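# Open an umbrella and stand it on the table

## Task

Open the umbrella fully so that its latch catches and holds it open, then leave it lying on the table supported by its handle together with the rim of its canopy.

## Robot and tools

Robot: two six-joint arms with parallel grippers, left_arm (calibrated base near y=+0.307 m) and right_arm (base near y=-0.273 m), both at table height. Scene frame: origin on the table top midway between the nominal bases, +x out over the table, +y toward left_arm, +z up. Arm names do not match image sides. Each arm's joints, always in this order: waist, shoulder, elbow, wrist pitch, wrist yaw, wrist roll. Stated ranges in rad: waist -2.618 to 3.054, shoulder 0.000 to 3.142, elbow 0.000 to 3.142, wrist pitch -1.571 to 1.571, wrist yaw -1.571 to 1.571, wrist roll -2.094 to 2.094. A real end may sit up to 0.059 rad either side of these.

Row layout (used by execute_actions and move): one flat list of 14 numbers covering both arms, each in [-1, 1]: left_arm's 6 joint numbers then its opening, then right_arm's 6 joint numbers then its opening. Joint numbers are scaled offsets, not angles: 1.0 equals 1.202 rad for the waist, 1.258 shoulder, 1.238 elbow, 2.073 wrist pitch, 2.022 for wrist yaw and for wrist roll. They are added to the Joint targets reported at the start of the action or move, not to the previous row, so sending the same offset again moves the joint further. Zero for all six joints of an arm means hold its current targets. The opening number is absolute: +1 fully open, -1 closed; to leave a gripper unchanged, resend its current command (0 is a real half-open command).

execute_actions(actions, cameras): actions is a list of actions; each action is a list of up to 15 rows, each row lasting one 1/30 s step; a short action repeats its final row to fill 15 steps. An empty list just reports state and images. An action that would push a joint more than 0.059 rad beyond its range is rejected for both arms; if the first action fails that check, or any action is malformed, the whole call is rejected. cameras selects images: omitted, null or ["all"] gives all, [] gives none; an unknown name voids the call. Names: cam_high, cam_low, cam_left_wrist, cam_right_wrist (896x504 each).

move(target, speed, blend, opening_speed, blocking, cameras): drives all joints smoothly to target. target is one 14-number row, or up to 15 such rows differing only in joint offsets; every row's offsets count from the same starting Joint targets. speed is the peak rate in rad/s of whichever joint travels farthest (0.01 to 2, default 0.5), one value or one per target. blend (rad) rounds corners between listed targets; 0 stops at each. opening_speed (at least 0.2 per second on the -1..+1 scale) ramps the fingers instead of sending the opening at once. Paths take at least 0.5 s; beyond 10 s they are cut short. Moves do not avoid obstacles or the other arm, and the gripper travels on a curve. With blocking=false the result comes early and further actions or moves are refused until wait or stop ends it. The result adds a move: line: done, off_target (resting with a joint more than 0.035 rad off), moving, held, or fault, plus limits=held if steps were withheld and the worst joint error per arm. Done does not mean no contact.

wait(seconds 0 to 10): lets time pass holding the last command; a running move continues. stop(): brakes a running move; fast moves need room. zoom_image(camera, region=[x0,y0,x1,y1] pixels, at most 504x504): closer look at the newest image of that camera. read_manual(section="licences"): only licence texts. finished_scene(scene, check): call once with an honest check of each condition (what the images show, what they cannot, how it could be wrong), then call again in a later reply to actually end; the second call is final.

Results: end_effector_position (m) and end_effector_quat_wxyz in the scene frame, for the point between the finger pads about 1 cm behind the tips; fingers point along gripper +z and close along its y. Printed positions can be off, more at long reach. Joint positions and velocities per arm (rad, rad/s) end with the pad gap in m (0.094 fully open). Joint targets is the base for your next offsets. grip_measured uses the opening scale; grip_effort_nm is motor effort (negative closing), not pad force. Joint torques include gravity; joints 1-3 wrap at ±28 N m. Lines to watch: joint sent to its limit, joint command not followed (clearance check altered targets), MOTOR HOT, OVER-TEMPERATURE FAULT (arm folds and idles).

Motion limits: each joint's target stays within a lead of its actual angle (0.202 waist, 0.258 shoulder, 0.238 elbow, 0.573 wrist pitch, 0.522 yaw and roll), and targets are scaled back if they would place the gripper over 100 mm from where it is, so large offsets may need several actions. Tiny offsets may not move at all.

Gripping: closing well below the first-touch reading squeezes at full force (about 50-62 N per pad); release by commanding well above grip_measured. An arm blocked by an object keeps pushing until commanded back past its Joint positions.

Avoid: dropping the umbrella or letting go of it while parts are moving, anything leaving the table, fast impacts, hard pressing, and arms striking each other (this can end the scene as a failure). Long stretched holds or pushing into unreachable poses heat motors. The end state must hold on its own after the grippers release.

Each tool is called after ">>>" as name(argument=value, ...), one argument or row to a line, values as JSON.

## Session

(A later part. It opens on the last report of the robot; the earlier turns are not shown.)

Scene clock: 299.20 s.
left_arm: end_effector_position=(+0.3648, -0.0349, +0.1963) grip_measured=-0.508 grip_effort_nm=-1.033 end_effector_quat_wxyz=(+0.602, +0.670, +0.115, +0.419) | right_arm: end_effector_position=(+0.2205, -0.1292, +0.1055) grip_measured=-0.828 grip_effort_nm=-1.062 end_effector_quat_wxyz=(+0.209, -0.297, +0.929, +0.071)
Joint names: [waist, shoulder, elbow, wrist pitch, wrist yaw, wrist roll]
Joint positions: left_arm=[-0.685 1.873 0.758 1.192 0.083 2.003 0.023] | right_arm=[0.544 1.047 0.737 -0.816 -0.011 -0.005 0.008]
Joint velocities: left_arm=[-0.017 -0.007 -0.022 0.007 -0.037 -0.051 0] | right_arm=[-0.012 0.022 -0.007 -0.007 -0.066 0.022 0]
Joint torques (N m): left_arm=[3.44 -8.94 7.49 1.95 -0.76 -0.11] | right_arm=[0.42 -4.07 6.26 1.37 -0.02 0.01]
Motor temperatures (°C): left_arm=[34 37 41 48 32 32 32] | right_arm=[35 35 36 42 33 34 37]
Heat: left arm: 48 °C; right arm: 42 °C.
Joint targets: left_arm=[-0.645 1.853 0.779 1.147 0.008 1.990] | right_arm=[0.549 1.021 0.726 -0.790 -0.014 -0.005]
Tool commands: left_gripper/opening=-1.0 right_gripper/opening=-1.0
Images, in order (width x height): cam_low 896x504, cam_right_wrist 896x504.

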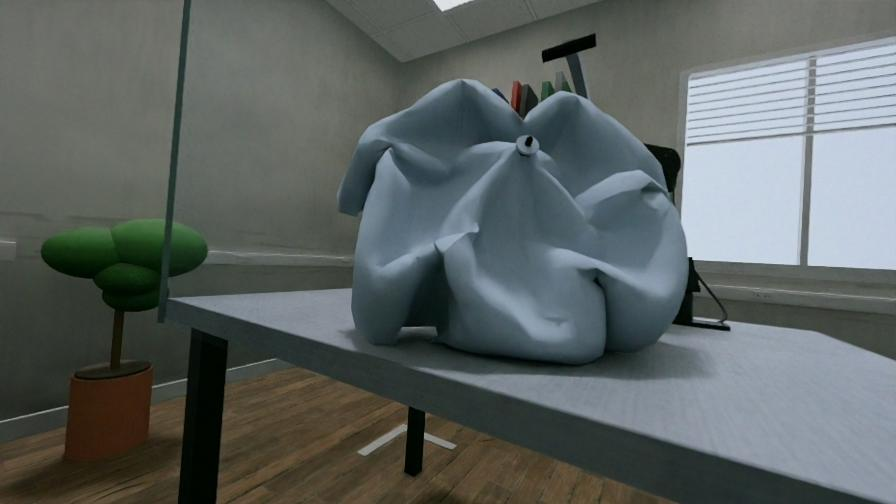

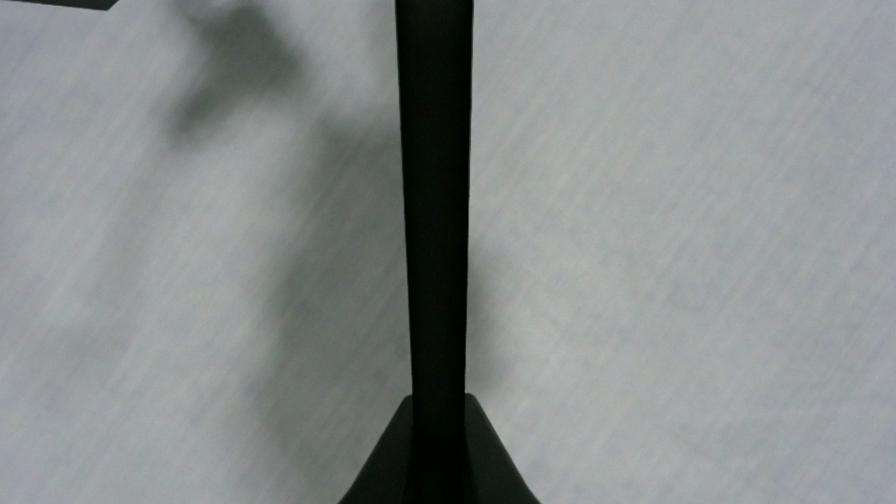

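>>> move(
  target=[0.0, -0.1209, 0.0587, -0.1084, 0.0, 0.0, -1.0, 0, 0.0054, 0.193, -0.0941, 0, 0, -1.0],
  speed=0.12,
  cameras=["cam_low", "cam_high"],
)

Scene clock: 317.73 s.
left_arm: end_effector_position=(+0.3700, -0.0289, +0.2436) grip_measured=-0.508 grip_effort_nm=-1.043 end_effector_quat_wxyz=(+0.595, +0.671, +0.123, +0.425) | right_arm: end_effector_position=(+0.2168, -0.1309, +0.1490) grip_measured=-0.828 grip_effort_nm=-1.062 end_effector_quat_wxyz=(+0.202, -0.297, +0.930, +0.071)
Joint names: [waist, shoulder, elbow, wrist pitch, wrist yaw, wrist roll]
Joint positions: left_arm=[-0.673 1.721 0.828 0.961 0.071 2.005 0.023] | right_arm=[0.544 1.047 0.916 -1.008 -0.015 -0.005 0.008]
Joint velocities: left_arm=[-0.022 -0.017 0.017 0.022 0.022 -0.007 0] | right_arm=[-0.017 -0.012 0.002 -0.051 0.007 0.095 0]
Joint torques (N m): left_arm=[2.45 -8.47 8.59 2.01 -0.63 -0.13] | right_arm=[0.46 -3.43 11.56 1.33 0.01 0.01]
Motor temperatures (°C): left_arm=[34 37 42 47 32 32 32] | right_arm=[35 35 37 41 33 34 37]
Heat: left arm: 47 °C; right arm: 41 °C.
Joint targets: left_arm=[-0.645 1.701 0.852 0.923 0.008 1.990] | right_arm=[0.549 1.027 0.965 -0.984 -0.015 -0.005]
move: off_target (left_arm, right_arm); left_arm: the wrist yaw is farthest, 0.063 rad from its target; right_arm: the elbow is farthest, 0.049 rad from its target
Images, in order (width x height): cam_high 896x504, cam_low 896x504.

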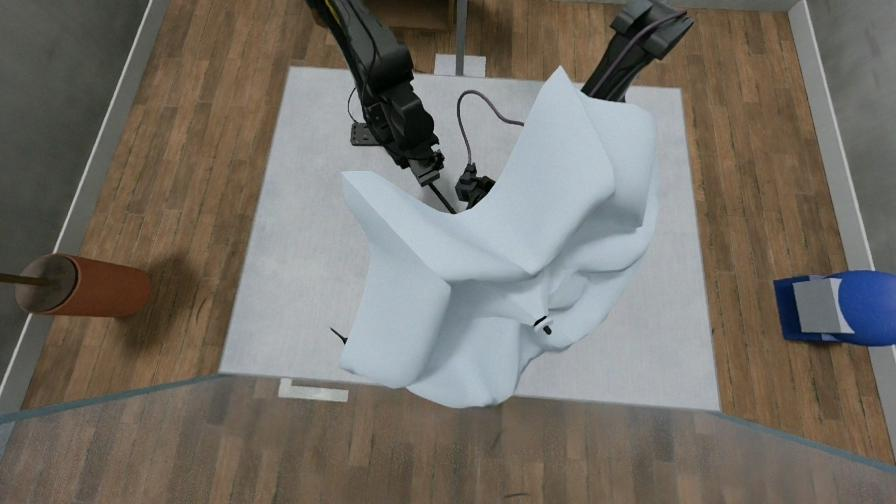

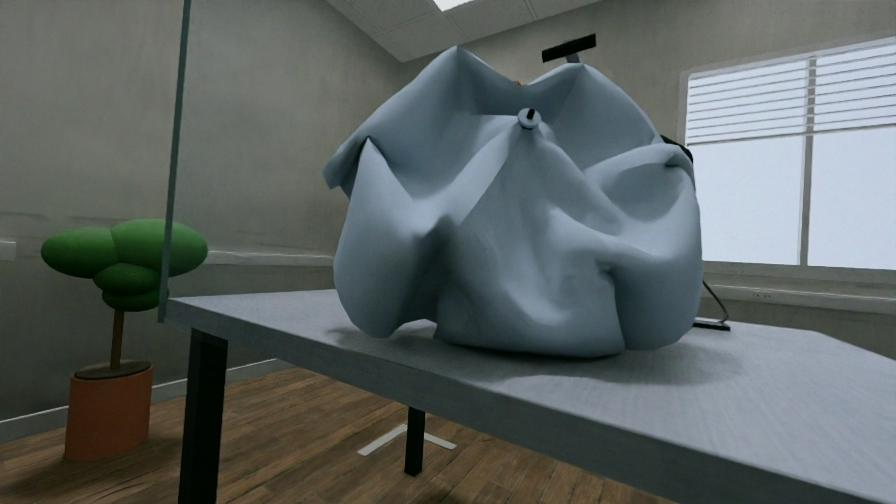

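>>> move(
  target=[0.0875, -0.0520, 0.1177, -0.1009, 0.0435, 0.0, -1.0, 0, 0.0159, 0.105, -0.0531, 0, 0, -1.0],
  speed=0.12,
  cameras=["cam_low", "cam_high", "cam_left_wrist"],
)

Scene clock: 335.90 s.
left_arm: end_effector_position=(+0.3949, -0.0120, +0.2929) grip_measured=-0.508 grip_effort_nm=-1.038 end_effector_quat_wxyz=(+0.598, +0.670, +0.116, +0.424) | right_arm: end_effector_position=(+0.2229, -0.1267, +0.1861) grip_measured=-0.828 grip_effort_nm=-1.057 end_effector_quat_wxyz=(+0.224, -0.296, +0.925, +0.078)
Joint names: [waist, shoulder, elbow, wrist pitch, wrist yaw, wrist roll]
Joint positions: left_arm=[-0.581 1.653 0.973 0.756 0.175 2.004 0.023] | right_arm=[0.544 1.057 1.049 -1.084 -0.015 -0.005 0.008]
Joint velocities: left_arm=[-0.017 -0.002 0.007 0.007 0.022 -0.051 0] | right_arm=[-0.002 -0.007 0.017 -0.022 0.022 0.066 -0.001]
Joint torques (N m): left_arm=[3.59 -8.31 9.33 1.95 -0.8 -0.11] | right_arm=[0.47 -2.56 11.15 1.1 0.01 0.02]
Motor temperatures (°C): left_arm=[34 37 42 48 32 32 33] | right_arm=[35 35 38 41 33 34 37]
Heat: left arm: 48 °C; right arm: 41 °C.
Joint targets: left_arm=[-0.540 1.636 0.998 0.714 0.096 1.990] | right_arm=[0.549 1.047 1.095 -1.094 -0.014 -0.005]
move: off_target (left_arm, right_arm); left_arm: the wrist yaw is farthest, 0.080 rad from its target; right_arm: the elbow is farthest, 0.046 rad from its target
Images, in order (width x height): cam_high 896x504, cam_low 896x504, cam_left_wrist 896x504.

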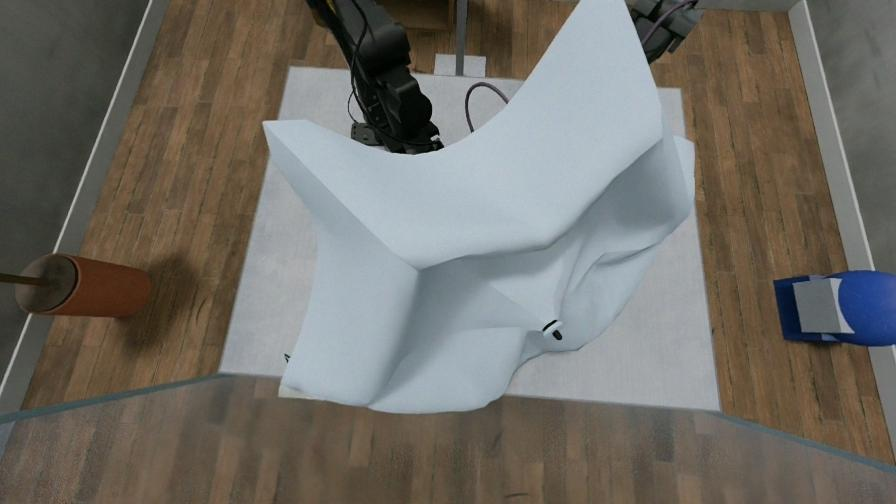

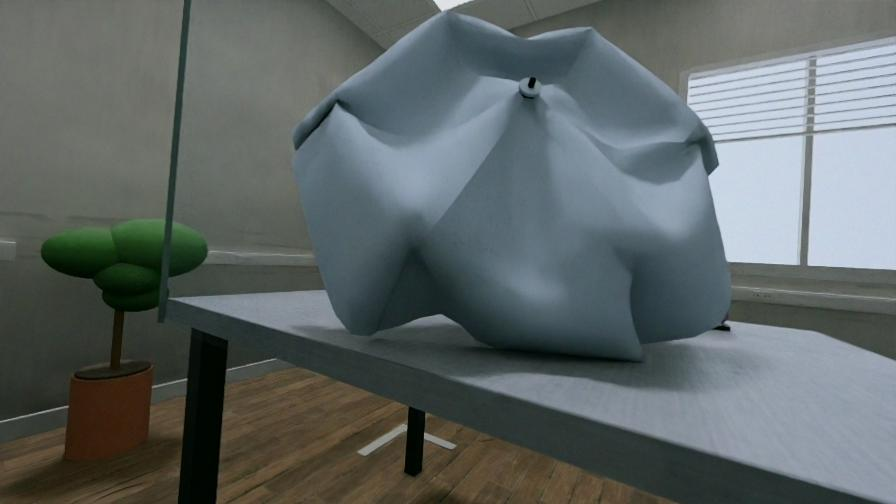

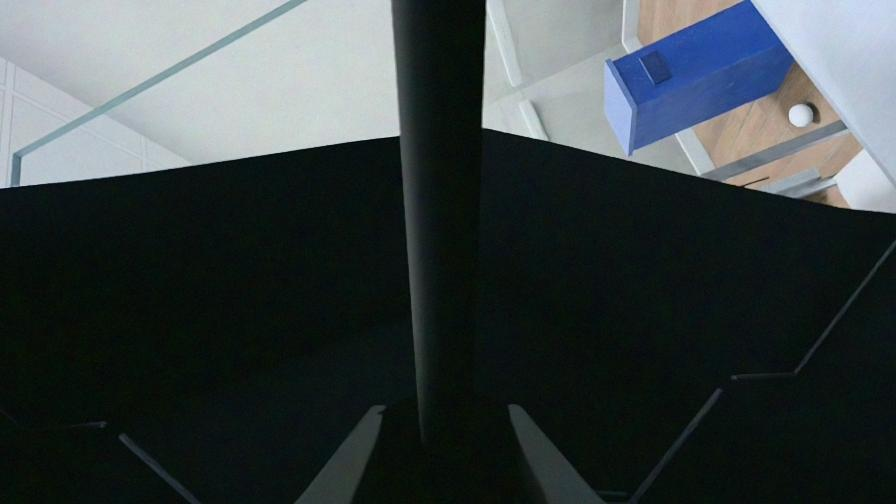

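>>> zoom_image(
  camera="cam_low",
  region=[420, 280, 760, 400],
)

>>> zoom_image(
  camera="cam_high",
  region=[240, 0, 720, 440],
)

Scaled by 1.482 from the camera's 896x504 image, which has a finer 1280x720 frame.

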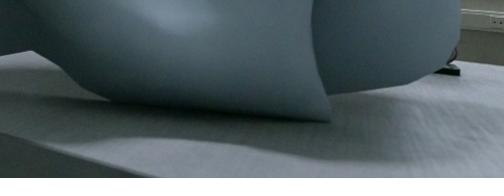

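Scaled by 1.050 from the camera's 896x504 image, which has a finer 1280x720 frame.

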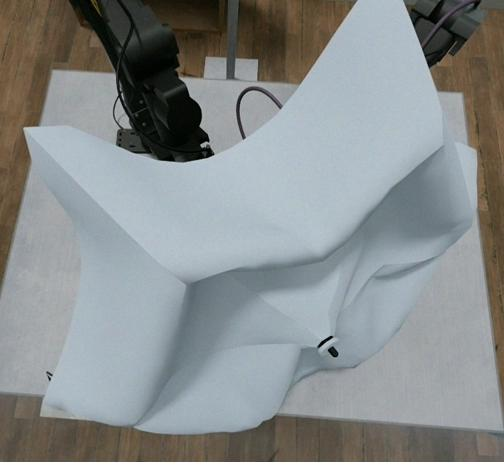

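>>> move(
  target=[0.0953, 0.0366, 0.0897, -0.0405, 0.0486, 0.0, -1.0, 0, 0.0, 0.0, 0.0, 0, 0, -1.0],
  speed=0.12,
  cameras=["cam_low", "cam_high", "cam_left_wrist"],
)

Scene clock: 360.33 s.
left_arm: end_effector_position=(+0.4145, +0.0042, +0.3216) grip_measured=-0.509 grip_effort_nm=-1.043 end_effector_quat_wxyz=(+0.605, +0.670, +0.090, +0.421) | right_arm: end_effector_position=(+0.2309, -0.1210, +0.1951) grip_measured=-0.828 grip_effort_nm=-1.062 end_effector_quat_wxyz=(+0.247, -0.294, +0.919, +0.085)
Joint names: [waist, shoulder, elbow, wrist pitch, wrist yaw, wrist roll]
Joint positions: left_arm=[-0.488 1.653 1.082 0.662 0.315 2.016 0.023] | right_arm=[0.544 1.057 1.062 -1.049 -0.015 -0.005 0.008]
Joint velocities: left_arm=[-0.012 -0.017 -0.012 -0.051 0.037 -0.007 0.001] | right_arm=[-0.017 0.007 0.002 -0.051 -0.095 0.007 -0.001]
Joint torques (N m): left_arm=[5.49 -5.11 9.74 2.01 -1.21 -0.25] | right_arm=[0.44 -2.69 10.04 0.84 0.02 0.02]
Motor temperatures (°C): left_arm=[34 37 44 48 33 32 33] | right_arm=[35 35 38 40 33 34 37]
Heat: left arm: 48 °C; right arm: 40 °C.
Joint targets: left_arm=[-0.425 1.682 1.109 0.629 0.194 1.990] | right_arm=[0.549 1.047 1.096 -1.094 -0.014 -0.005]
move: off_target (left_arm, right_arm); left_arm: the wrist yaw is farthest, 0.120 rad from its target; right_arm: the wrist pitch is farthest, 0.045 rad from its target
Images, in order (width x height): cam_high 896x504, cam_low 896x504, cam_left_wrist 896x504.

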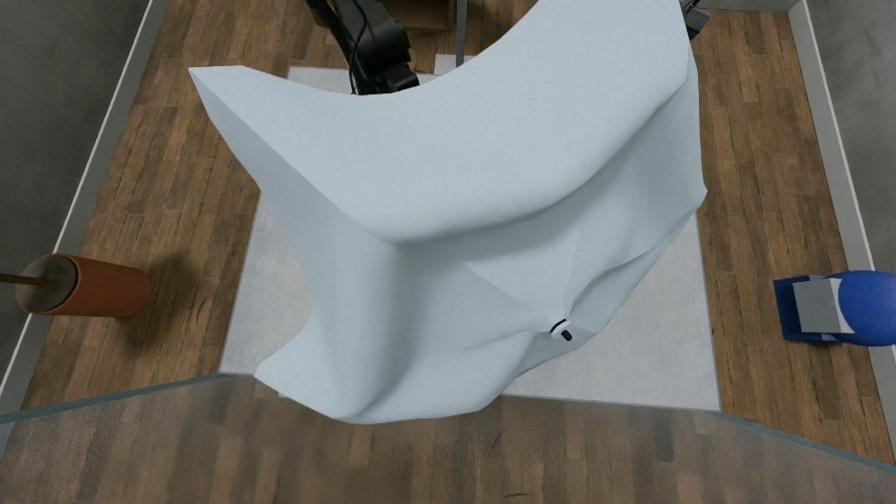

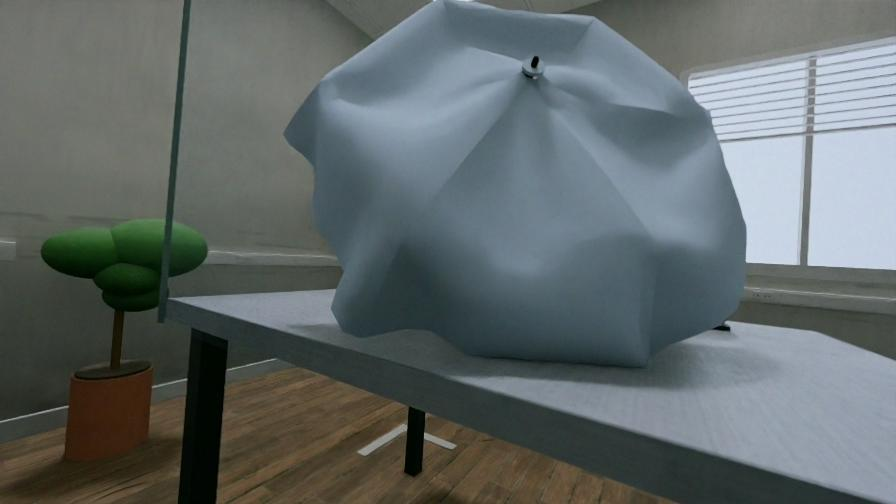

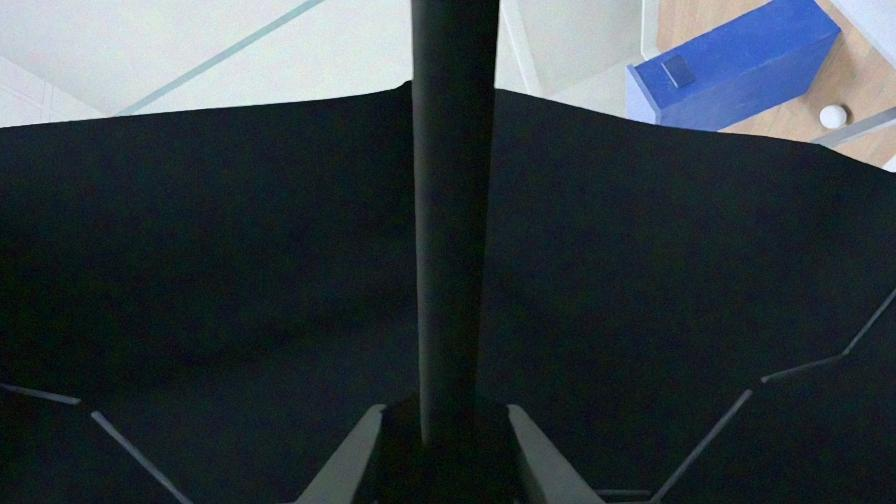

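>>> move(
  target=[0.0532, 0.0167, 0.088, -0.0468, -0.0213, 0.0, -1.0, 0, 0.0, 0.0, -0.0193, 0, 0, -1.0],
  speed=0.1,
  cameras=["cam_low", "cam_high", "cam_left_wrist"],
)

Scene clock: 369.63 s.
left_arm: end_effector_position=(+0.4292, +0.0123, +0.3400) grip_measured=-0.510 grip_effort_nm=-1.038 end_effector_quat_wxyz=(+0.601, +0.674, +0.088, +0.420) | right_arm: end_effector_position=(+0.2336, -0.1184, +0.2013) grip_measured=-0.828 grip_effort_nm=-1.057 end_effector_quat_wxyz=(+0.256, -0.293, +0.917, +0.090)
Joint names: [waist, shoulder, elbow, wrist pitch, wrist yaw, wrist roll]
Joint positions: left_arm=[-0.447 1.664 1.181 0.564 0.358 2.022 0.023] | right_arm=[0.544 1.057 1.076 -1.041 -0.019 -0.002 0.008]
Joint velocities: left_arm=[-0.002 -0.002 -0.017 -0.051 -0.051 0.007 0] | right_arm=[0.002 -0.017 -0.012 -0.007 0.022 0.095 0.002]
Joint torques (N m): left_arm=[7.45 -4.57 10.73 2.03 -2.07 -0.31] | right_arm=[0.43 -2.69 8.75 0.45 0.05 0.02]
Motor temperatures (°C): left_arm=[35 36 43 48 33 32 33] | right_arm=[35 35 38 39 33 34 37]
Heat: left arm: 48 °C; right arm: 39 °C.
Joint targets: left_arm=[-0.362 1.703 1.218 0.533 0.151 1.990] | right_arm=[0.549 1.048 1.095 -1.135 -0.014 -0.005]
move: off_target (left_arm, right_arm); left_arm: the wrist yaw is farthest, 0.207 rad from its target; right_arm: the wrist pitch is farthest, 0.093 rad from its target
Images, in order (width x height): cam_high 896x504, cam_low 896x504, cam_left_wrist 896x504.

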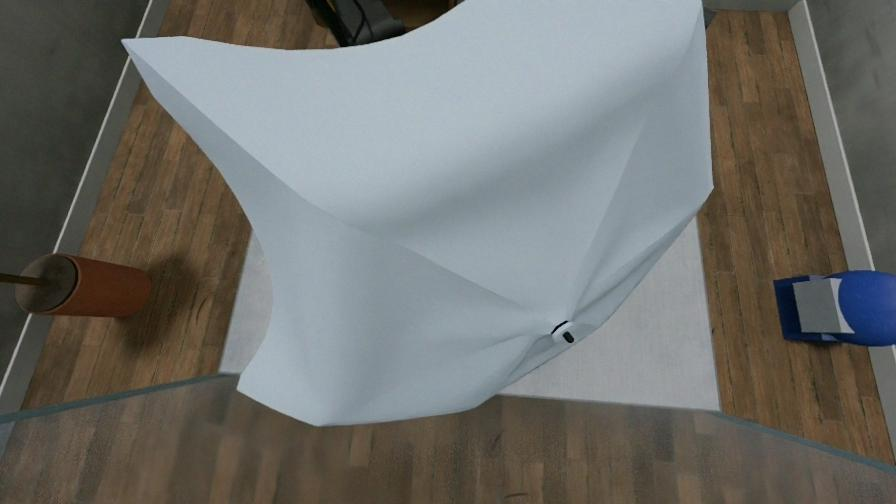

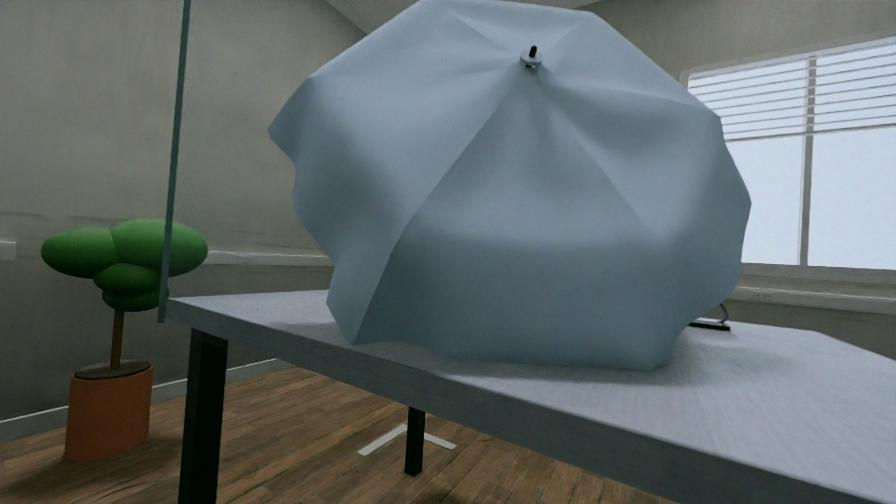

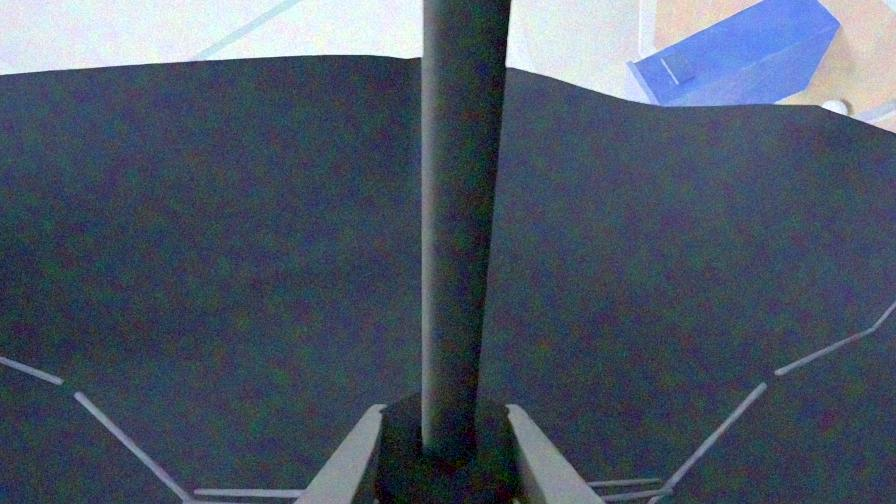

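>>> move(
  target=[0.0349, 0.0167, 0.0654, -0.0304, -0.048, 0.0, -1.0, 0, 0.0, 0.0, -0.0145, 0, 0, -1.0],
  speed=0.1,
  cameras=["cam_low", "cam_high", "cam_left_wrist"],
)

Scene clock: 379.03 s.
left_arm: end_effector_position=(+0.4341, +0.0147, +0.3482) grip_measured=-0.510 grip_effort_nm=-1.038 end_effector_quat_wxyz=(+0.595, +0.683, +0.088, +0.415) | right_arm: end_effector_position=(+0.2336, -0.1182, +0.2051) grip_measured=-0.828 grip_effort_nm=-1.072 end_effector_quat_wxyz=(+0.258, -0.293, +0.916, +0.091)
Joint names: [waist, shoulder, elbow, wrist pitch, wrist yaw, wrist roll]
Joint positions: left_arm=[-0.434 1.664 1.239 0.481 0.375 2.031 0.023] | right_arm=[0.544 1.057 1.09 -1.05 -0.019 -0.002 0.008]
Joint velocities: left_arm=[0.002 -0.007 0.007 -0.022 -0.051 -0.022 0] | right_arm=[-0.012 0.012 0.002 0.037 0.125 -0.007 0.001]
Joint torques (N m): left_arm=[8.12 -3.9 11.78 2.25 -2.59 -0.33] | right_arm=[0.43 -2.63 7.53 0.27 0.06 -0.01]
Motor temperatures (°C): left_arm=[35 36 44 48 36 32 33] | right_arm=[35 34 38 38 33 34 37]
Heat: left arm: 48 °C; right arm: 38 °C.
Joint targets: left_arm=[-0.340 1.713 1.288 0.471 0.112 1.997] | right_arm=[0.549 1.048 1.095 -1.165 -0.014 -0.005]
move: off_target (left_arm, right_arm); left_arm: the wrist yaw is farthest, 0.321 rad from its target; right_arm: the wrist pitch is farthest, 0.115 rad from its target
Images, in order (width x height): cam_high 896x504, cam_low 896x504, cam_left_wrist 896x504.

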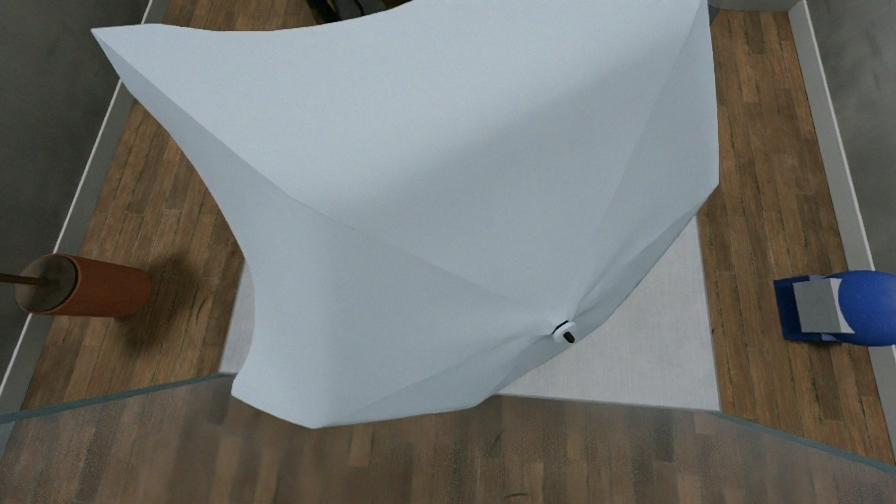

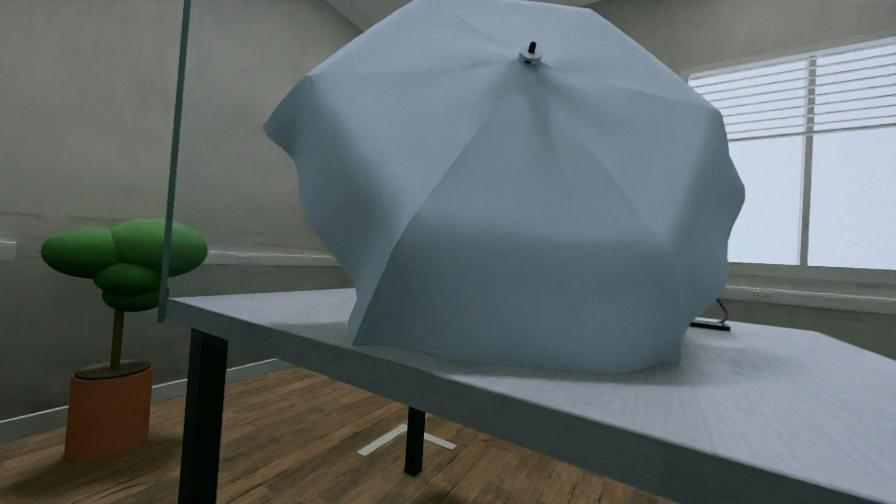

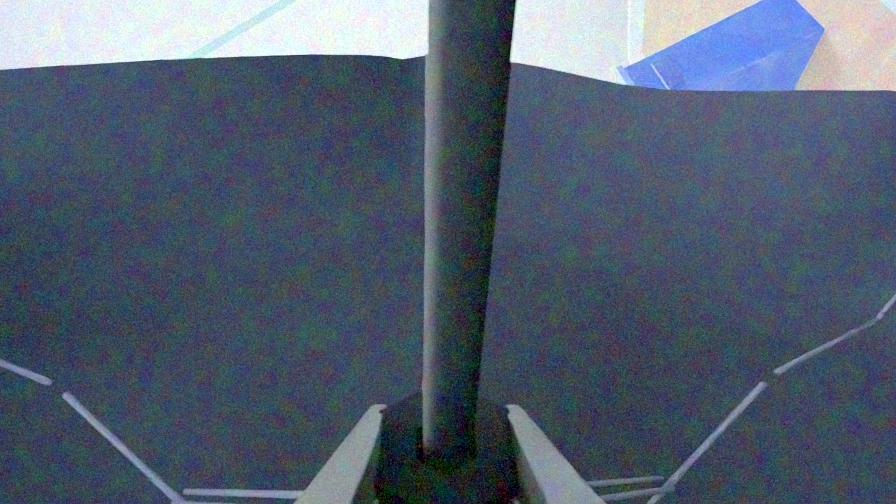

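>>> move(
  target=[
    [-0.0298, -0.0286, 0.0989, -0.0697, -0.0582, 0.0, -1.0, 0, 0.0489, 0.1723, -0.0684, 0, 0, -1.0],
    [-0.0298, -0.0232, 0.2330, -0.1465, -0.0582, 0.0, -1.0, 0, 0.1049, 0.3467, -0.1382, 0, 0, -1.0],
  ],
  speed=0.15,
  blend=0.05,
  cameras=["cam_low", "cam_high", "cam_left_wrist"],
)

Scene clock: 425.60 s.
left_arm: end_effector_position=(+0.4536, +0.0302, +0.4051) grip_measured=-0.510 grip_effort_nm=-1.033 end_effector_quat_wxyz=(+0.557, +0.694, +0.152, +0.430) | right_arm: end_effector_position=(+0.2293, -0.1145, +0.2776) grip_measured=-0.828 grip_effort_nm=-1.057 end_effector_quat_wxyz=(+0.237, -0.287, +0.922, +0.103)
Joint names: [waist, shoulder, elbow, wrist pitch, wrist yaw, wrist roll]
Joint positions: left_arm=[-0.435 1.664 1.527 0.128 0.237 2.016 0.023] | right_arm=[0.544 1.192 1.489 -1.348 -0.051 0.021 0.008]
Joint velocities: left_arm=[0.002 -0.002 0.012 0.022 0.037 -0.007 -0.001] | right_arm=[0.002 0.002 -0.012 -0.037 -0.051 -0.007 0]
Joint torques (N m): left_arm=[5.15 -6.08 11.96 2.83 -2.4 -0.16] | right_arm=[0.42 -3.34 9.52 0.32 0.39 -0.23]
Motor temperatures (°C): left_arm=[36 36 44 50 44 32 33] | right_arm=[35 34 38 37 33 34 38]
Heat: left arm: 50 °C; right arm: 38 °C.
Joint targets: left_arm=[-0.376 1.684 1.577 0.168 -0.006 1.997] | right_arm=[0.549 1.179 1.525 -1.451 -0.014 -0.004]
move: off_target (left_arm, right_arm); left_arm: the wrist yaw is farthest, 0.243 rad from its target; right_arm: the wrist pitch is farthest, 0.103 rad from its target
Images, in order (width x height): cam_high 896x504, cam_low 896x504, cam_left_wrist 896x504.

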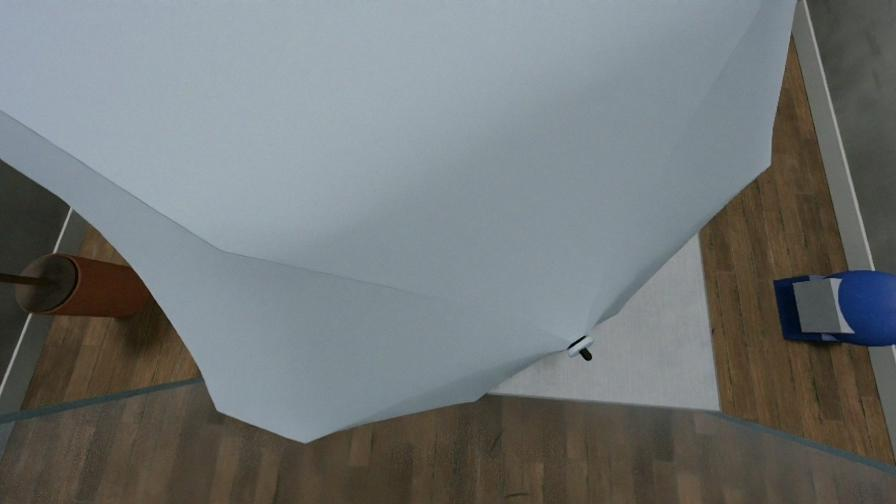

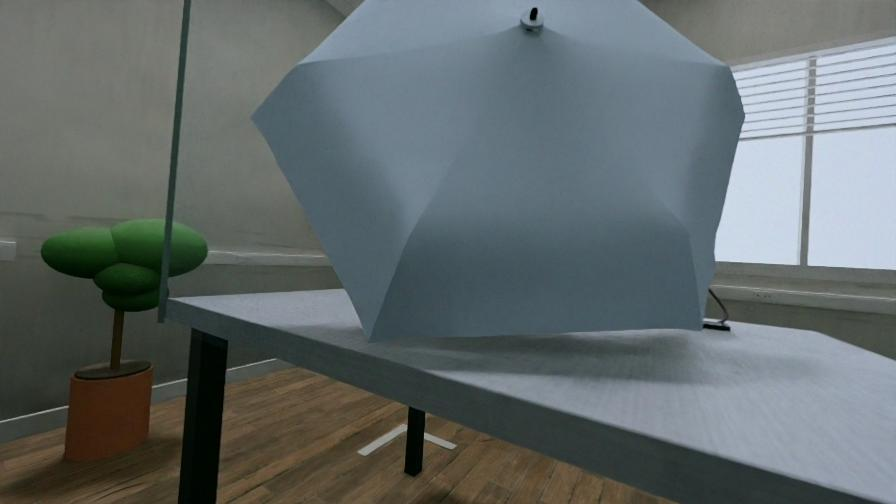

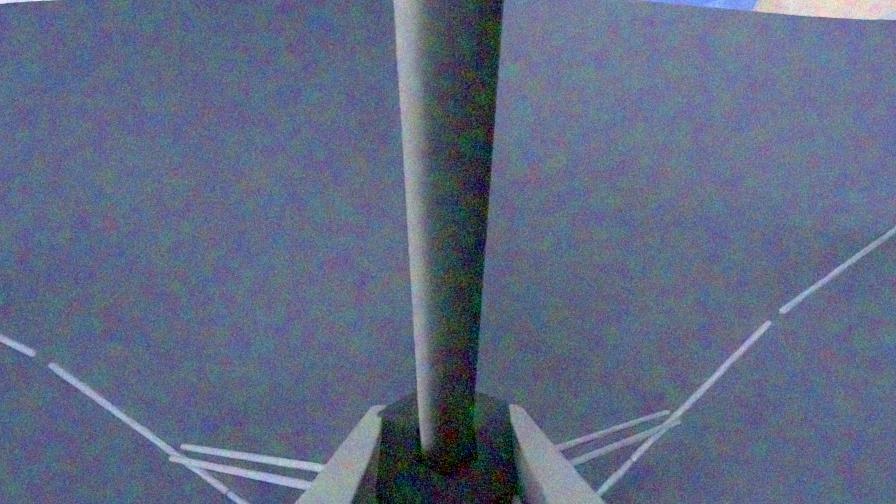

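>>> execute_actions(
  actions=[],
)

Scene clock: 437.57 s.
left_arm: end_effector_position=(+0.4536, +0.0302, +0.4051) grip_measured=-0.510 grip_effort_nm=-1.038 end_effector_quat_wxyz=(+0.557, +0.694, +0.152, +0.430) | right_arm: end_effector_position=(+0.2293, -0.1145, +0.2776) grip_measured=-0.828 grip_effort_nm=-1.057 end_effector_quat_wxyz=(+0.237, -0.287, +0.922, +0.103)
Joint names: [waist, shoulder, elbow, wrist pitch, wrist yaw, wrist roll]
Joint positions: left_arm=[-0.435 1.664 1.527 0.128 0.237 2.016 0.023] | right_arm=[0.544 1.192 1.489 -1.348 -0.051 0.021 0.008]
Joint velocities: left_arm=[0.002 -0.002 -0.017 0.007 -0.037 0.022 0] | right_arm=[0.002 -0.002 -0.002 -0.007 0.007 -0.022 0.001]
Joint torques (N m): left_arm=[5.16 -6.06 11.96 2.84 -2.4 -0.16] | right_arm=[0.47 -3.28 9.54 0.32 0.39 -0.23]
Motor temperatures (°C): left_arm=[36 36 44 53 44 32 33] | right_arm=[35 34 38 36 33 34 38]
Heat: left arm: 53 °C; right arm: 38 °C.
Joint targets: left_arm=[-0.376 1.684 1.576 0.168 -0.006 1.997] | right_arm=[0.549 1.179 1.525 -1.451 -0.014 -0.004]
Tool commands: left_gripper/opening=-1.0 right_gripper/opening=-1.0

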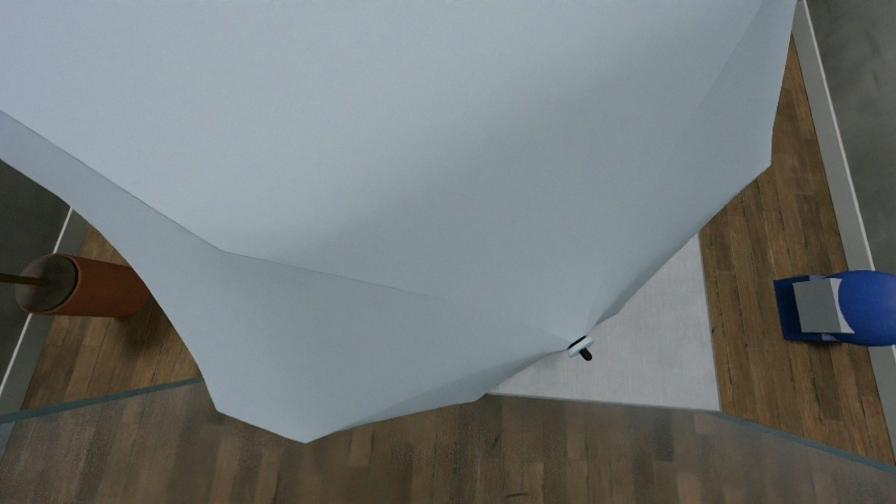

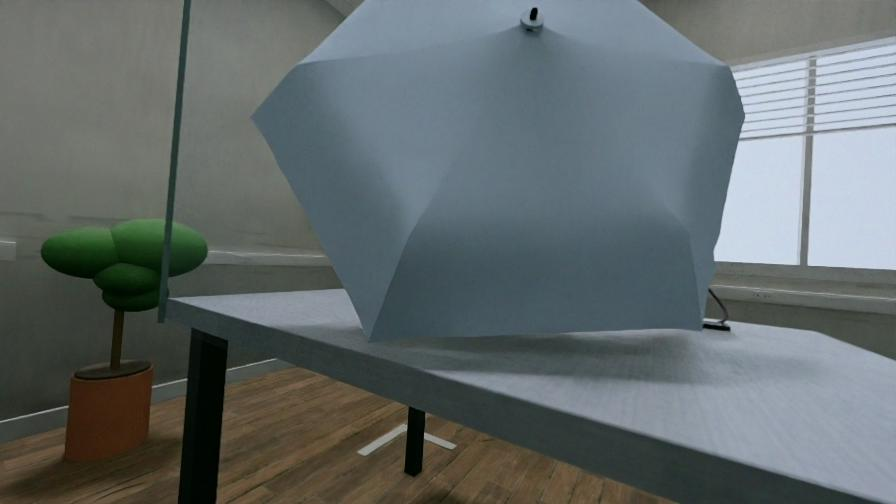

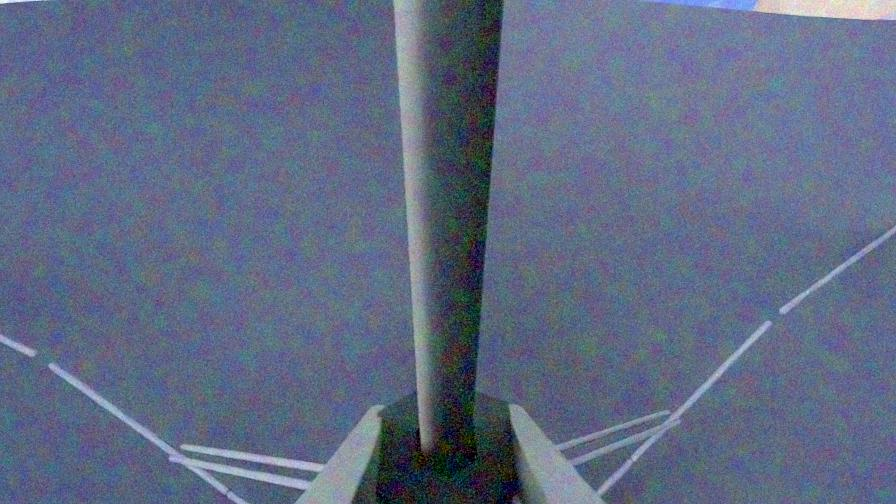

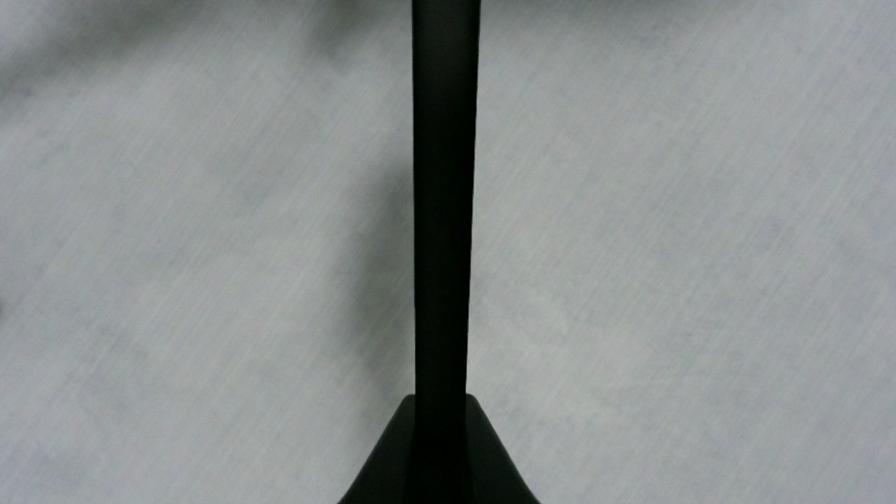

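>>> zoom_image(
  camera="cam_left_wrist",
  region=[200, 200, 700, 504],
)

>>> zoom_image(
  camera="cam_low",
  region=[230, 0, 734, 380],
)

Scaled by 1.008 from the camera's 896x504 image, which has a finer 1280x720 frame.

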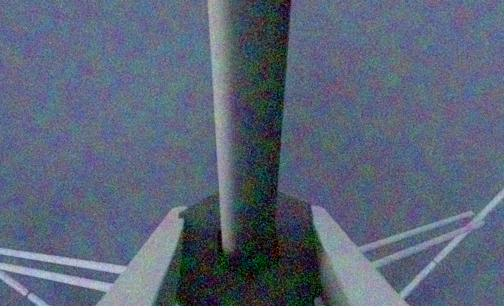

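Scaled by 1.000.

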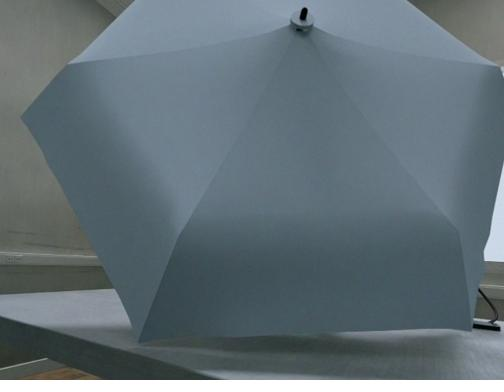

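>>> move(
  target=[
    [0.0408,0.0286,0.0388,-0.0077,0.0326,0.0,-1,0,0,0,0,0,0,-1],
    [0.0815,0.0564,0.0767,-0.0159,0.0653,0.0015,-1,0,0,0,0,0,0,-1],
  ],
  speed=0.1,
  blend=0.02,
  cameras=["cam_low", "cam_left_wrist"],
)

Scene clock: 457.20 s.
left_arm: end_effector_position=(+0.4754, +0.0455, +0.4183) grip_measured=-0.510 grip_effort_nm=-1.038 end_effector_quat_wxyz=(+0.567, +0.690, +0.138, +0.427) | right_arm: end_effector_position=(+0.2300, -0.1137, +0.2792) grip_measured=-0.828 grip_effort_nm=-1.062 end_effector_quat_wxyz=(+0.240, -0.285, +0.922, +0.105)
Joint names: [waist, shoulder, elbow, wrist pitch, wrist yaw, wrist roll]
Joint positions: left_arm=[-0.36 1.727 1.633 0.104 0.341 2.015 0.023] | right_arm=[0.545 1.192 1.493 -1.345 -0.051 0.027 0.008]
Joint velocities: left_arm=[-0.007 -0.017 -0.007 0.081 -0.022 0.022 0.001] | right_arm=[-0.017 0.012 0.002 -0.066 -0.051 -0.051 -0.001]
Joint torques (N m): left_arm=[7.2 -6 11.02 2.7 -2.11 -0.12] | right_arm=[0.36 -3.29 9.21 0.3 0.4 -0.29]
Motor temperatures (°C): left_arm=[36 36 45 56 45 32 34] | right_arm=[35 35 38 36 33 34 38]
Heat: left arm: 56 °C; right arm: 38 °C.
Joint targets: left_arm=[-0.278 1.755 1.671 0.135 0.126 2.000] | right_arm=[0.549 1.179 1.525 -1.451 -0.014 -0.004]
move: off_target (left_arm, right_arm); left_arm: the wrist yaw is farthest, 0.215 rad from its target; right_arm: the wrist pitch is farthest, 0.106 rad from its target
Images, in order (width x height): cam_low 896x504, cam_left_wrist 896x504.

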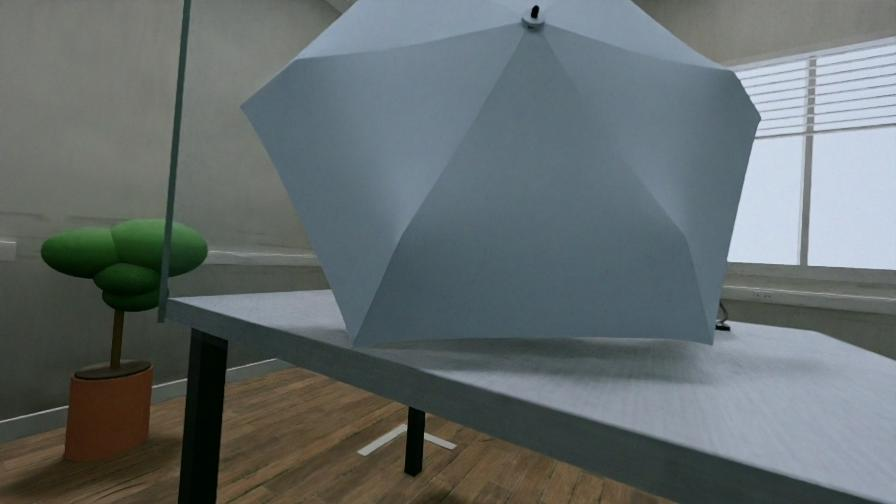

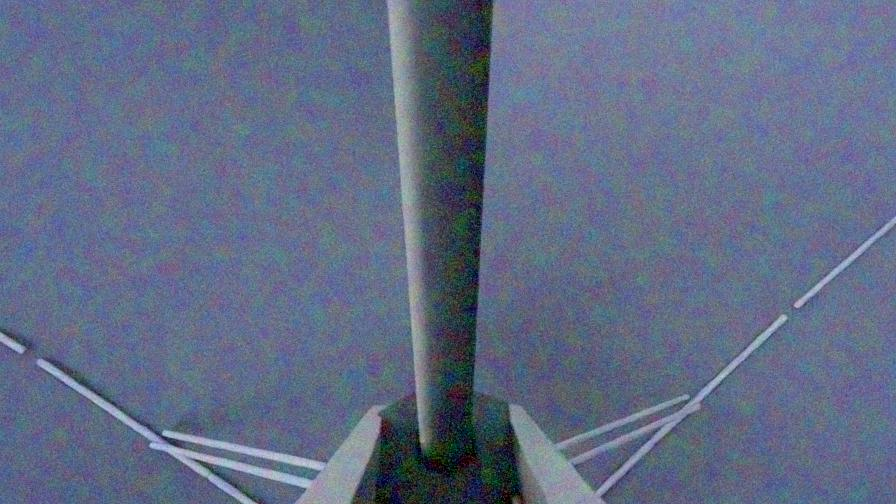

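>>> zoom_image(
  camera="cam_low",
  region=[300, 250, 780, 420],
)

Scaled by 1.050 from the camera's 896x504 image, which has a finer 1280x720 frame.

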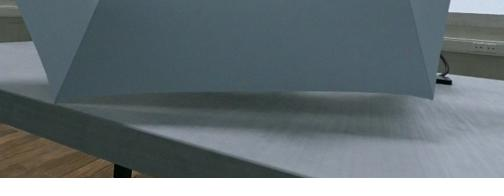

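>>> move(
  target=[0.0297,0.0463,0.1717,-0.0793,0.0366,0.0247,-1,0,-0.0091,0.0303,-0.0021,0,0,-1],
  speed=0.12,
  cameras=["cam_low", "cam_left_wrist"],
)

Scene clock: 485.57 s.
left_arm: end_effector_position=(+0.4843, +0.0501, +0.4409) grip_measured=-0.510 grip_effort_nm=-1.038 end_effector_quat_wxyz=(+0.558, +0.706, +0.122, +0.418) | right_arm: end_effector_position=(+0.2290, -0.1122, +0.2900) grip_measured=-0.828 grip_effort_nm=-1.053 end_effector_quat_wxyz=(+0.249, -0.285, +0.919, +0.112)
Joint names: [waist, shoulder, elbow, wrist pitch, wrist yaw, wrist roll]
Joint positions: left_arm=[-0.328 1.79 1.837 -0.077 0.402 2.055 0.023] | right_arm=[0.548 1.192 1.529 -1.358 -0.057 0.029 0.008]
Joint velocities: left_arm=[-0.002 -0.002 -0.007 0.022 0.081 0.095 0] | right_arm=[0.007 -0.007 0.007 -0.037 -0.022 0.037 0.001]
Joint torques (N m): left_arm=[7.5 -6.64 11.44 2.87 -2 0] | right_arm=[0.09 -4.18 9.26 0.42 0.44 -0.33]
Motor temperatures (°C): left_arm=[36 36 44 57 45 32 34] | right_arm=[35 35 39 35 33 34 38]
Heat: left arm: 57 °C; right arm: 39 °C.
Joint targets: left_arm=[-0.242 1.813 1.884 -0.029 0.200 2.050] | right_arm=[0.549 1.168 1.562 -1.456 -0.014 -0.005]
move: off_target (left_arm, right_arm); left_arm: the wrist yaw is farthest, 0.202 rad from its target; right_arm: the wrist pitch is farthest, 0.098 rad from its target
Images, in order (width x height): cam_low 896x504, cam_left_wrist 896x504.

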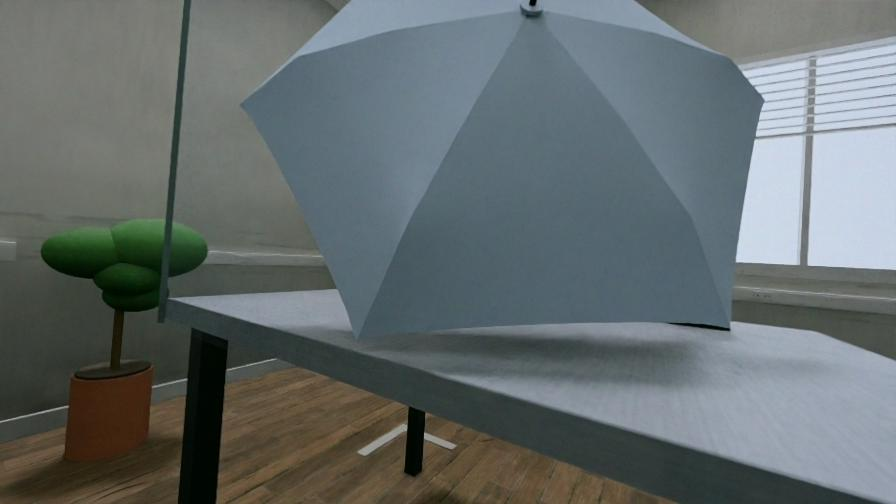

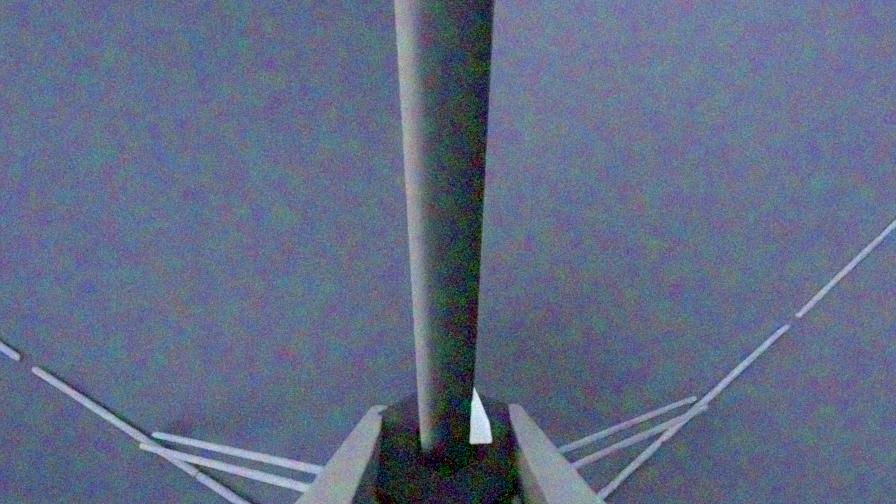

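>>> zoom_image(
  camera="cam_left_wrist",
  region=[360, 340, 560, 480],
)

Scaled by 2.520 from the camera's 896x504 image, which has a finer 1280x720 frame.

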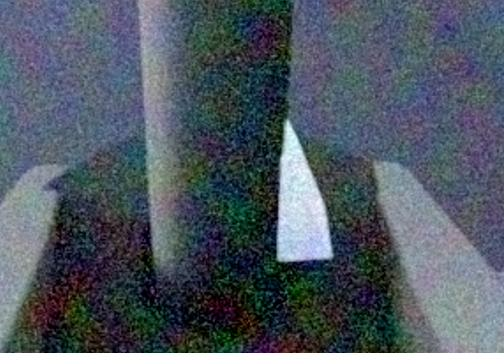

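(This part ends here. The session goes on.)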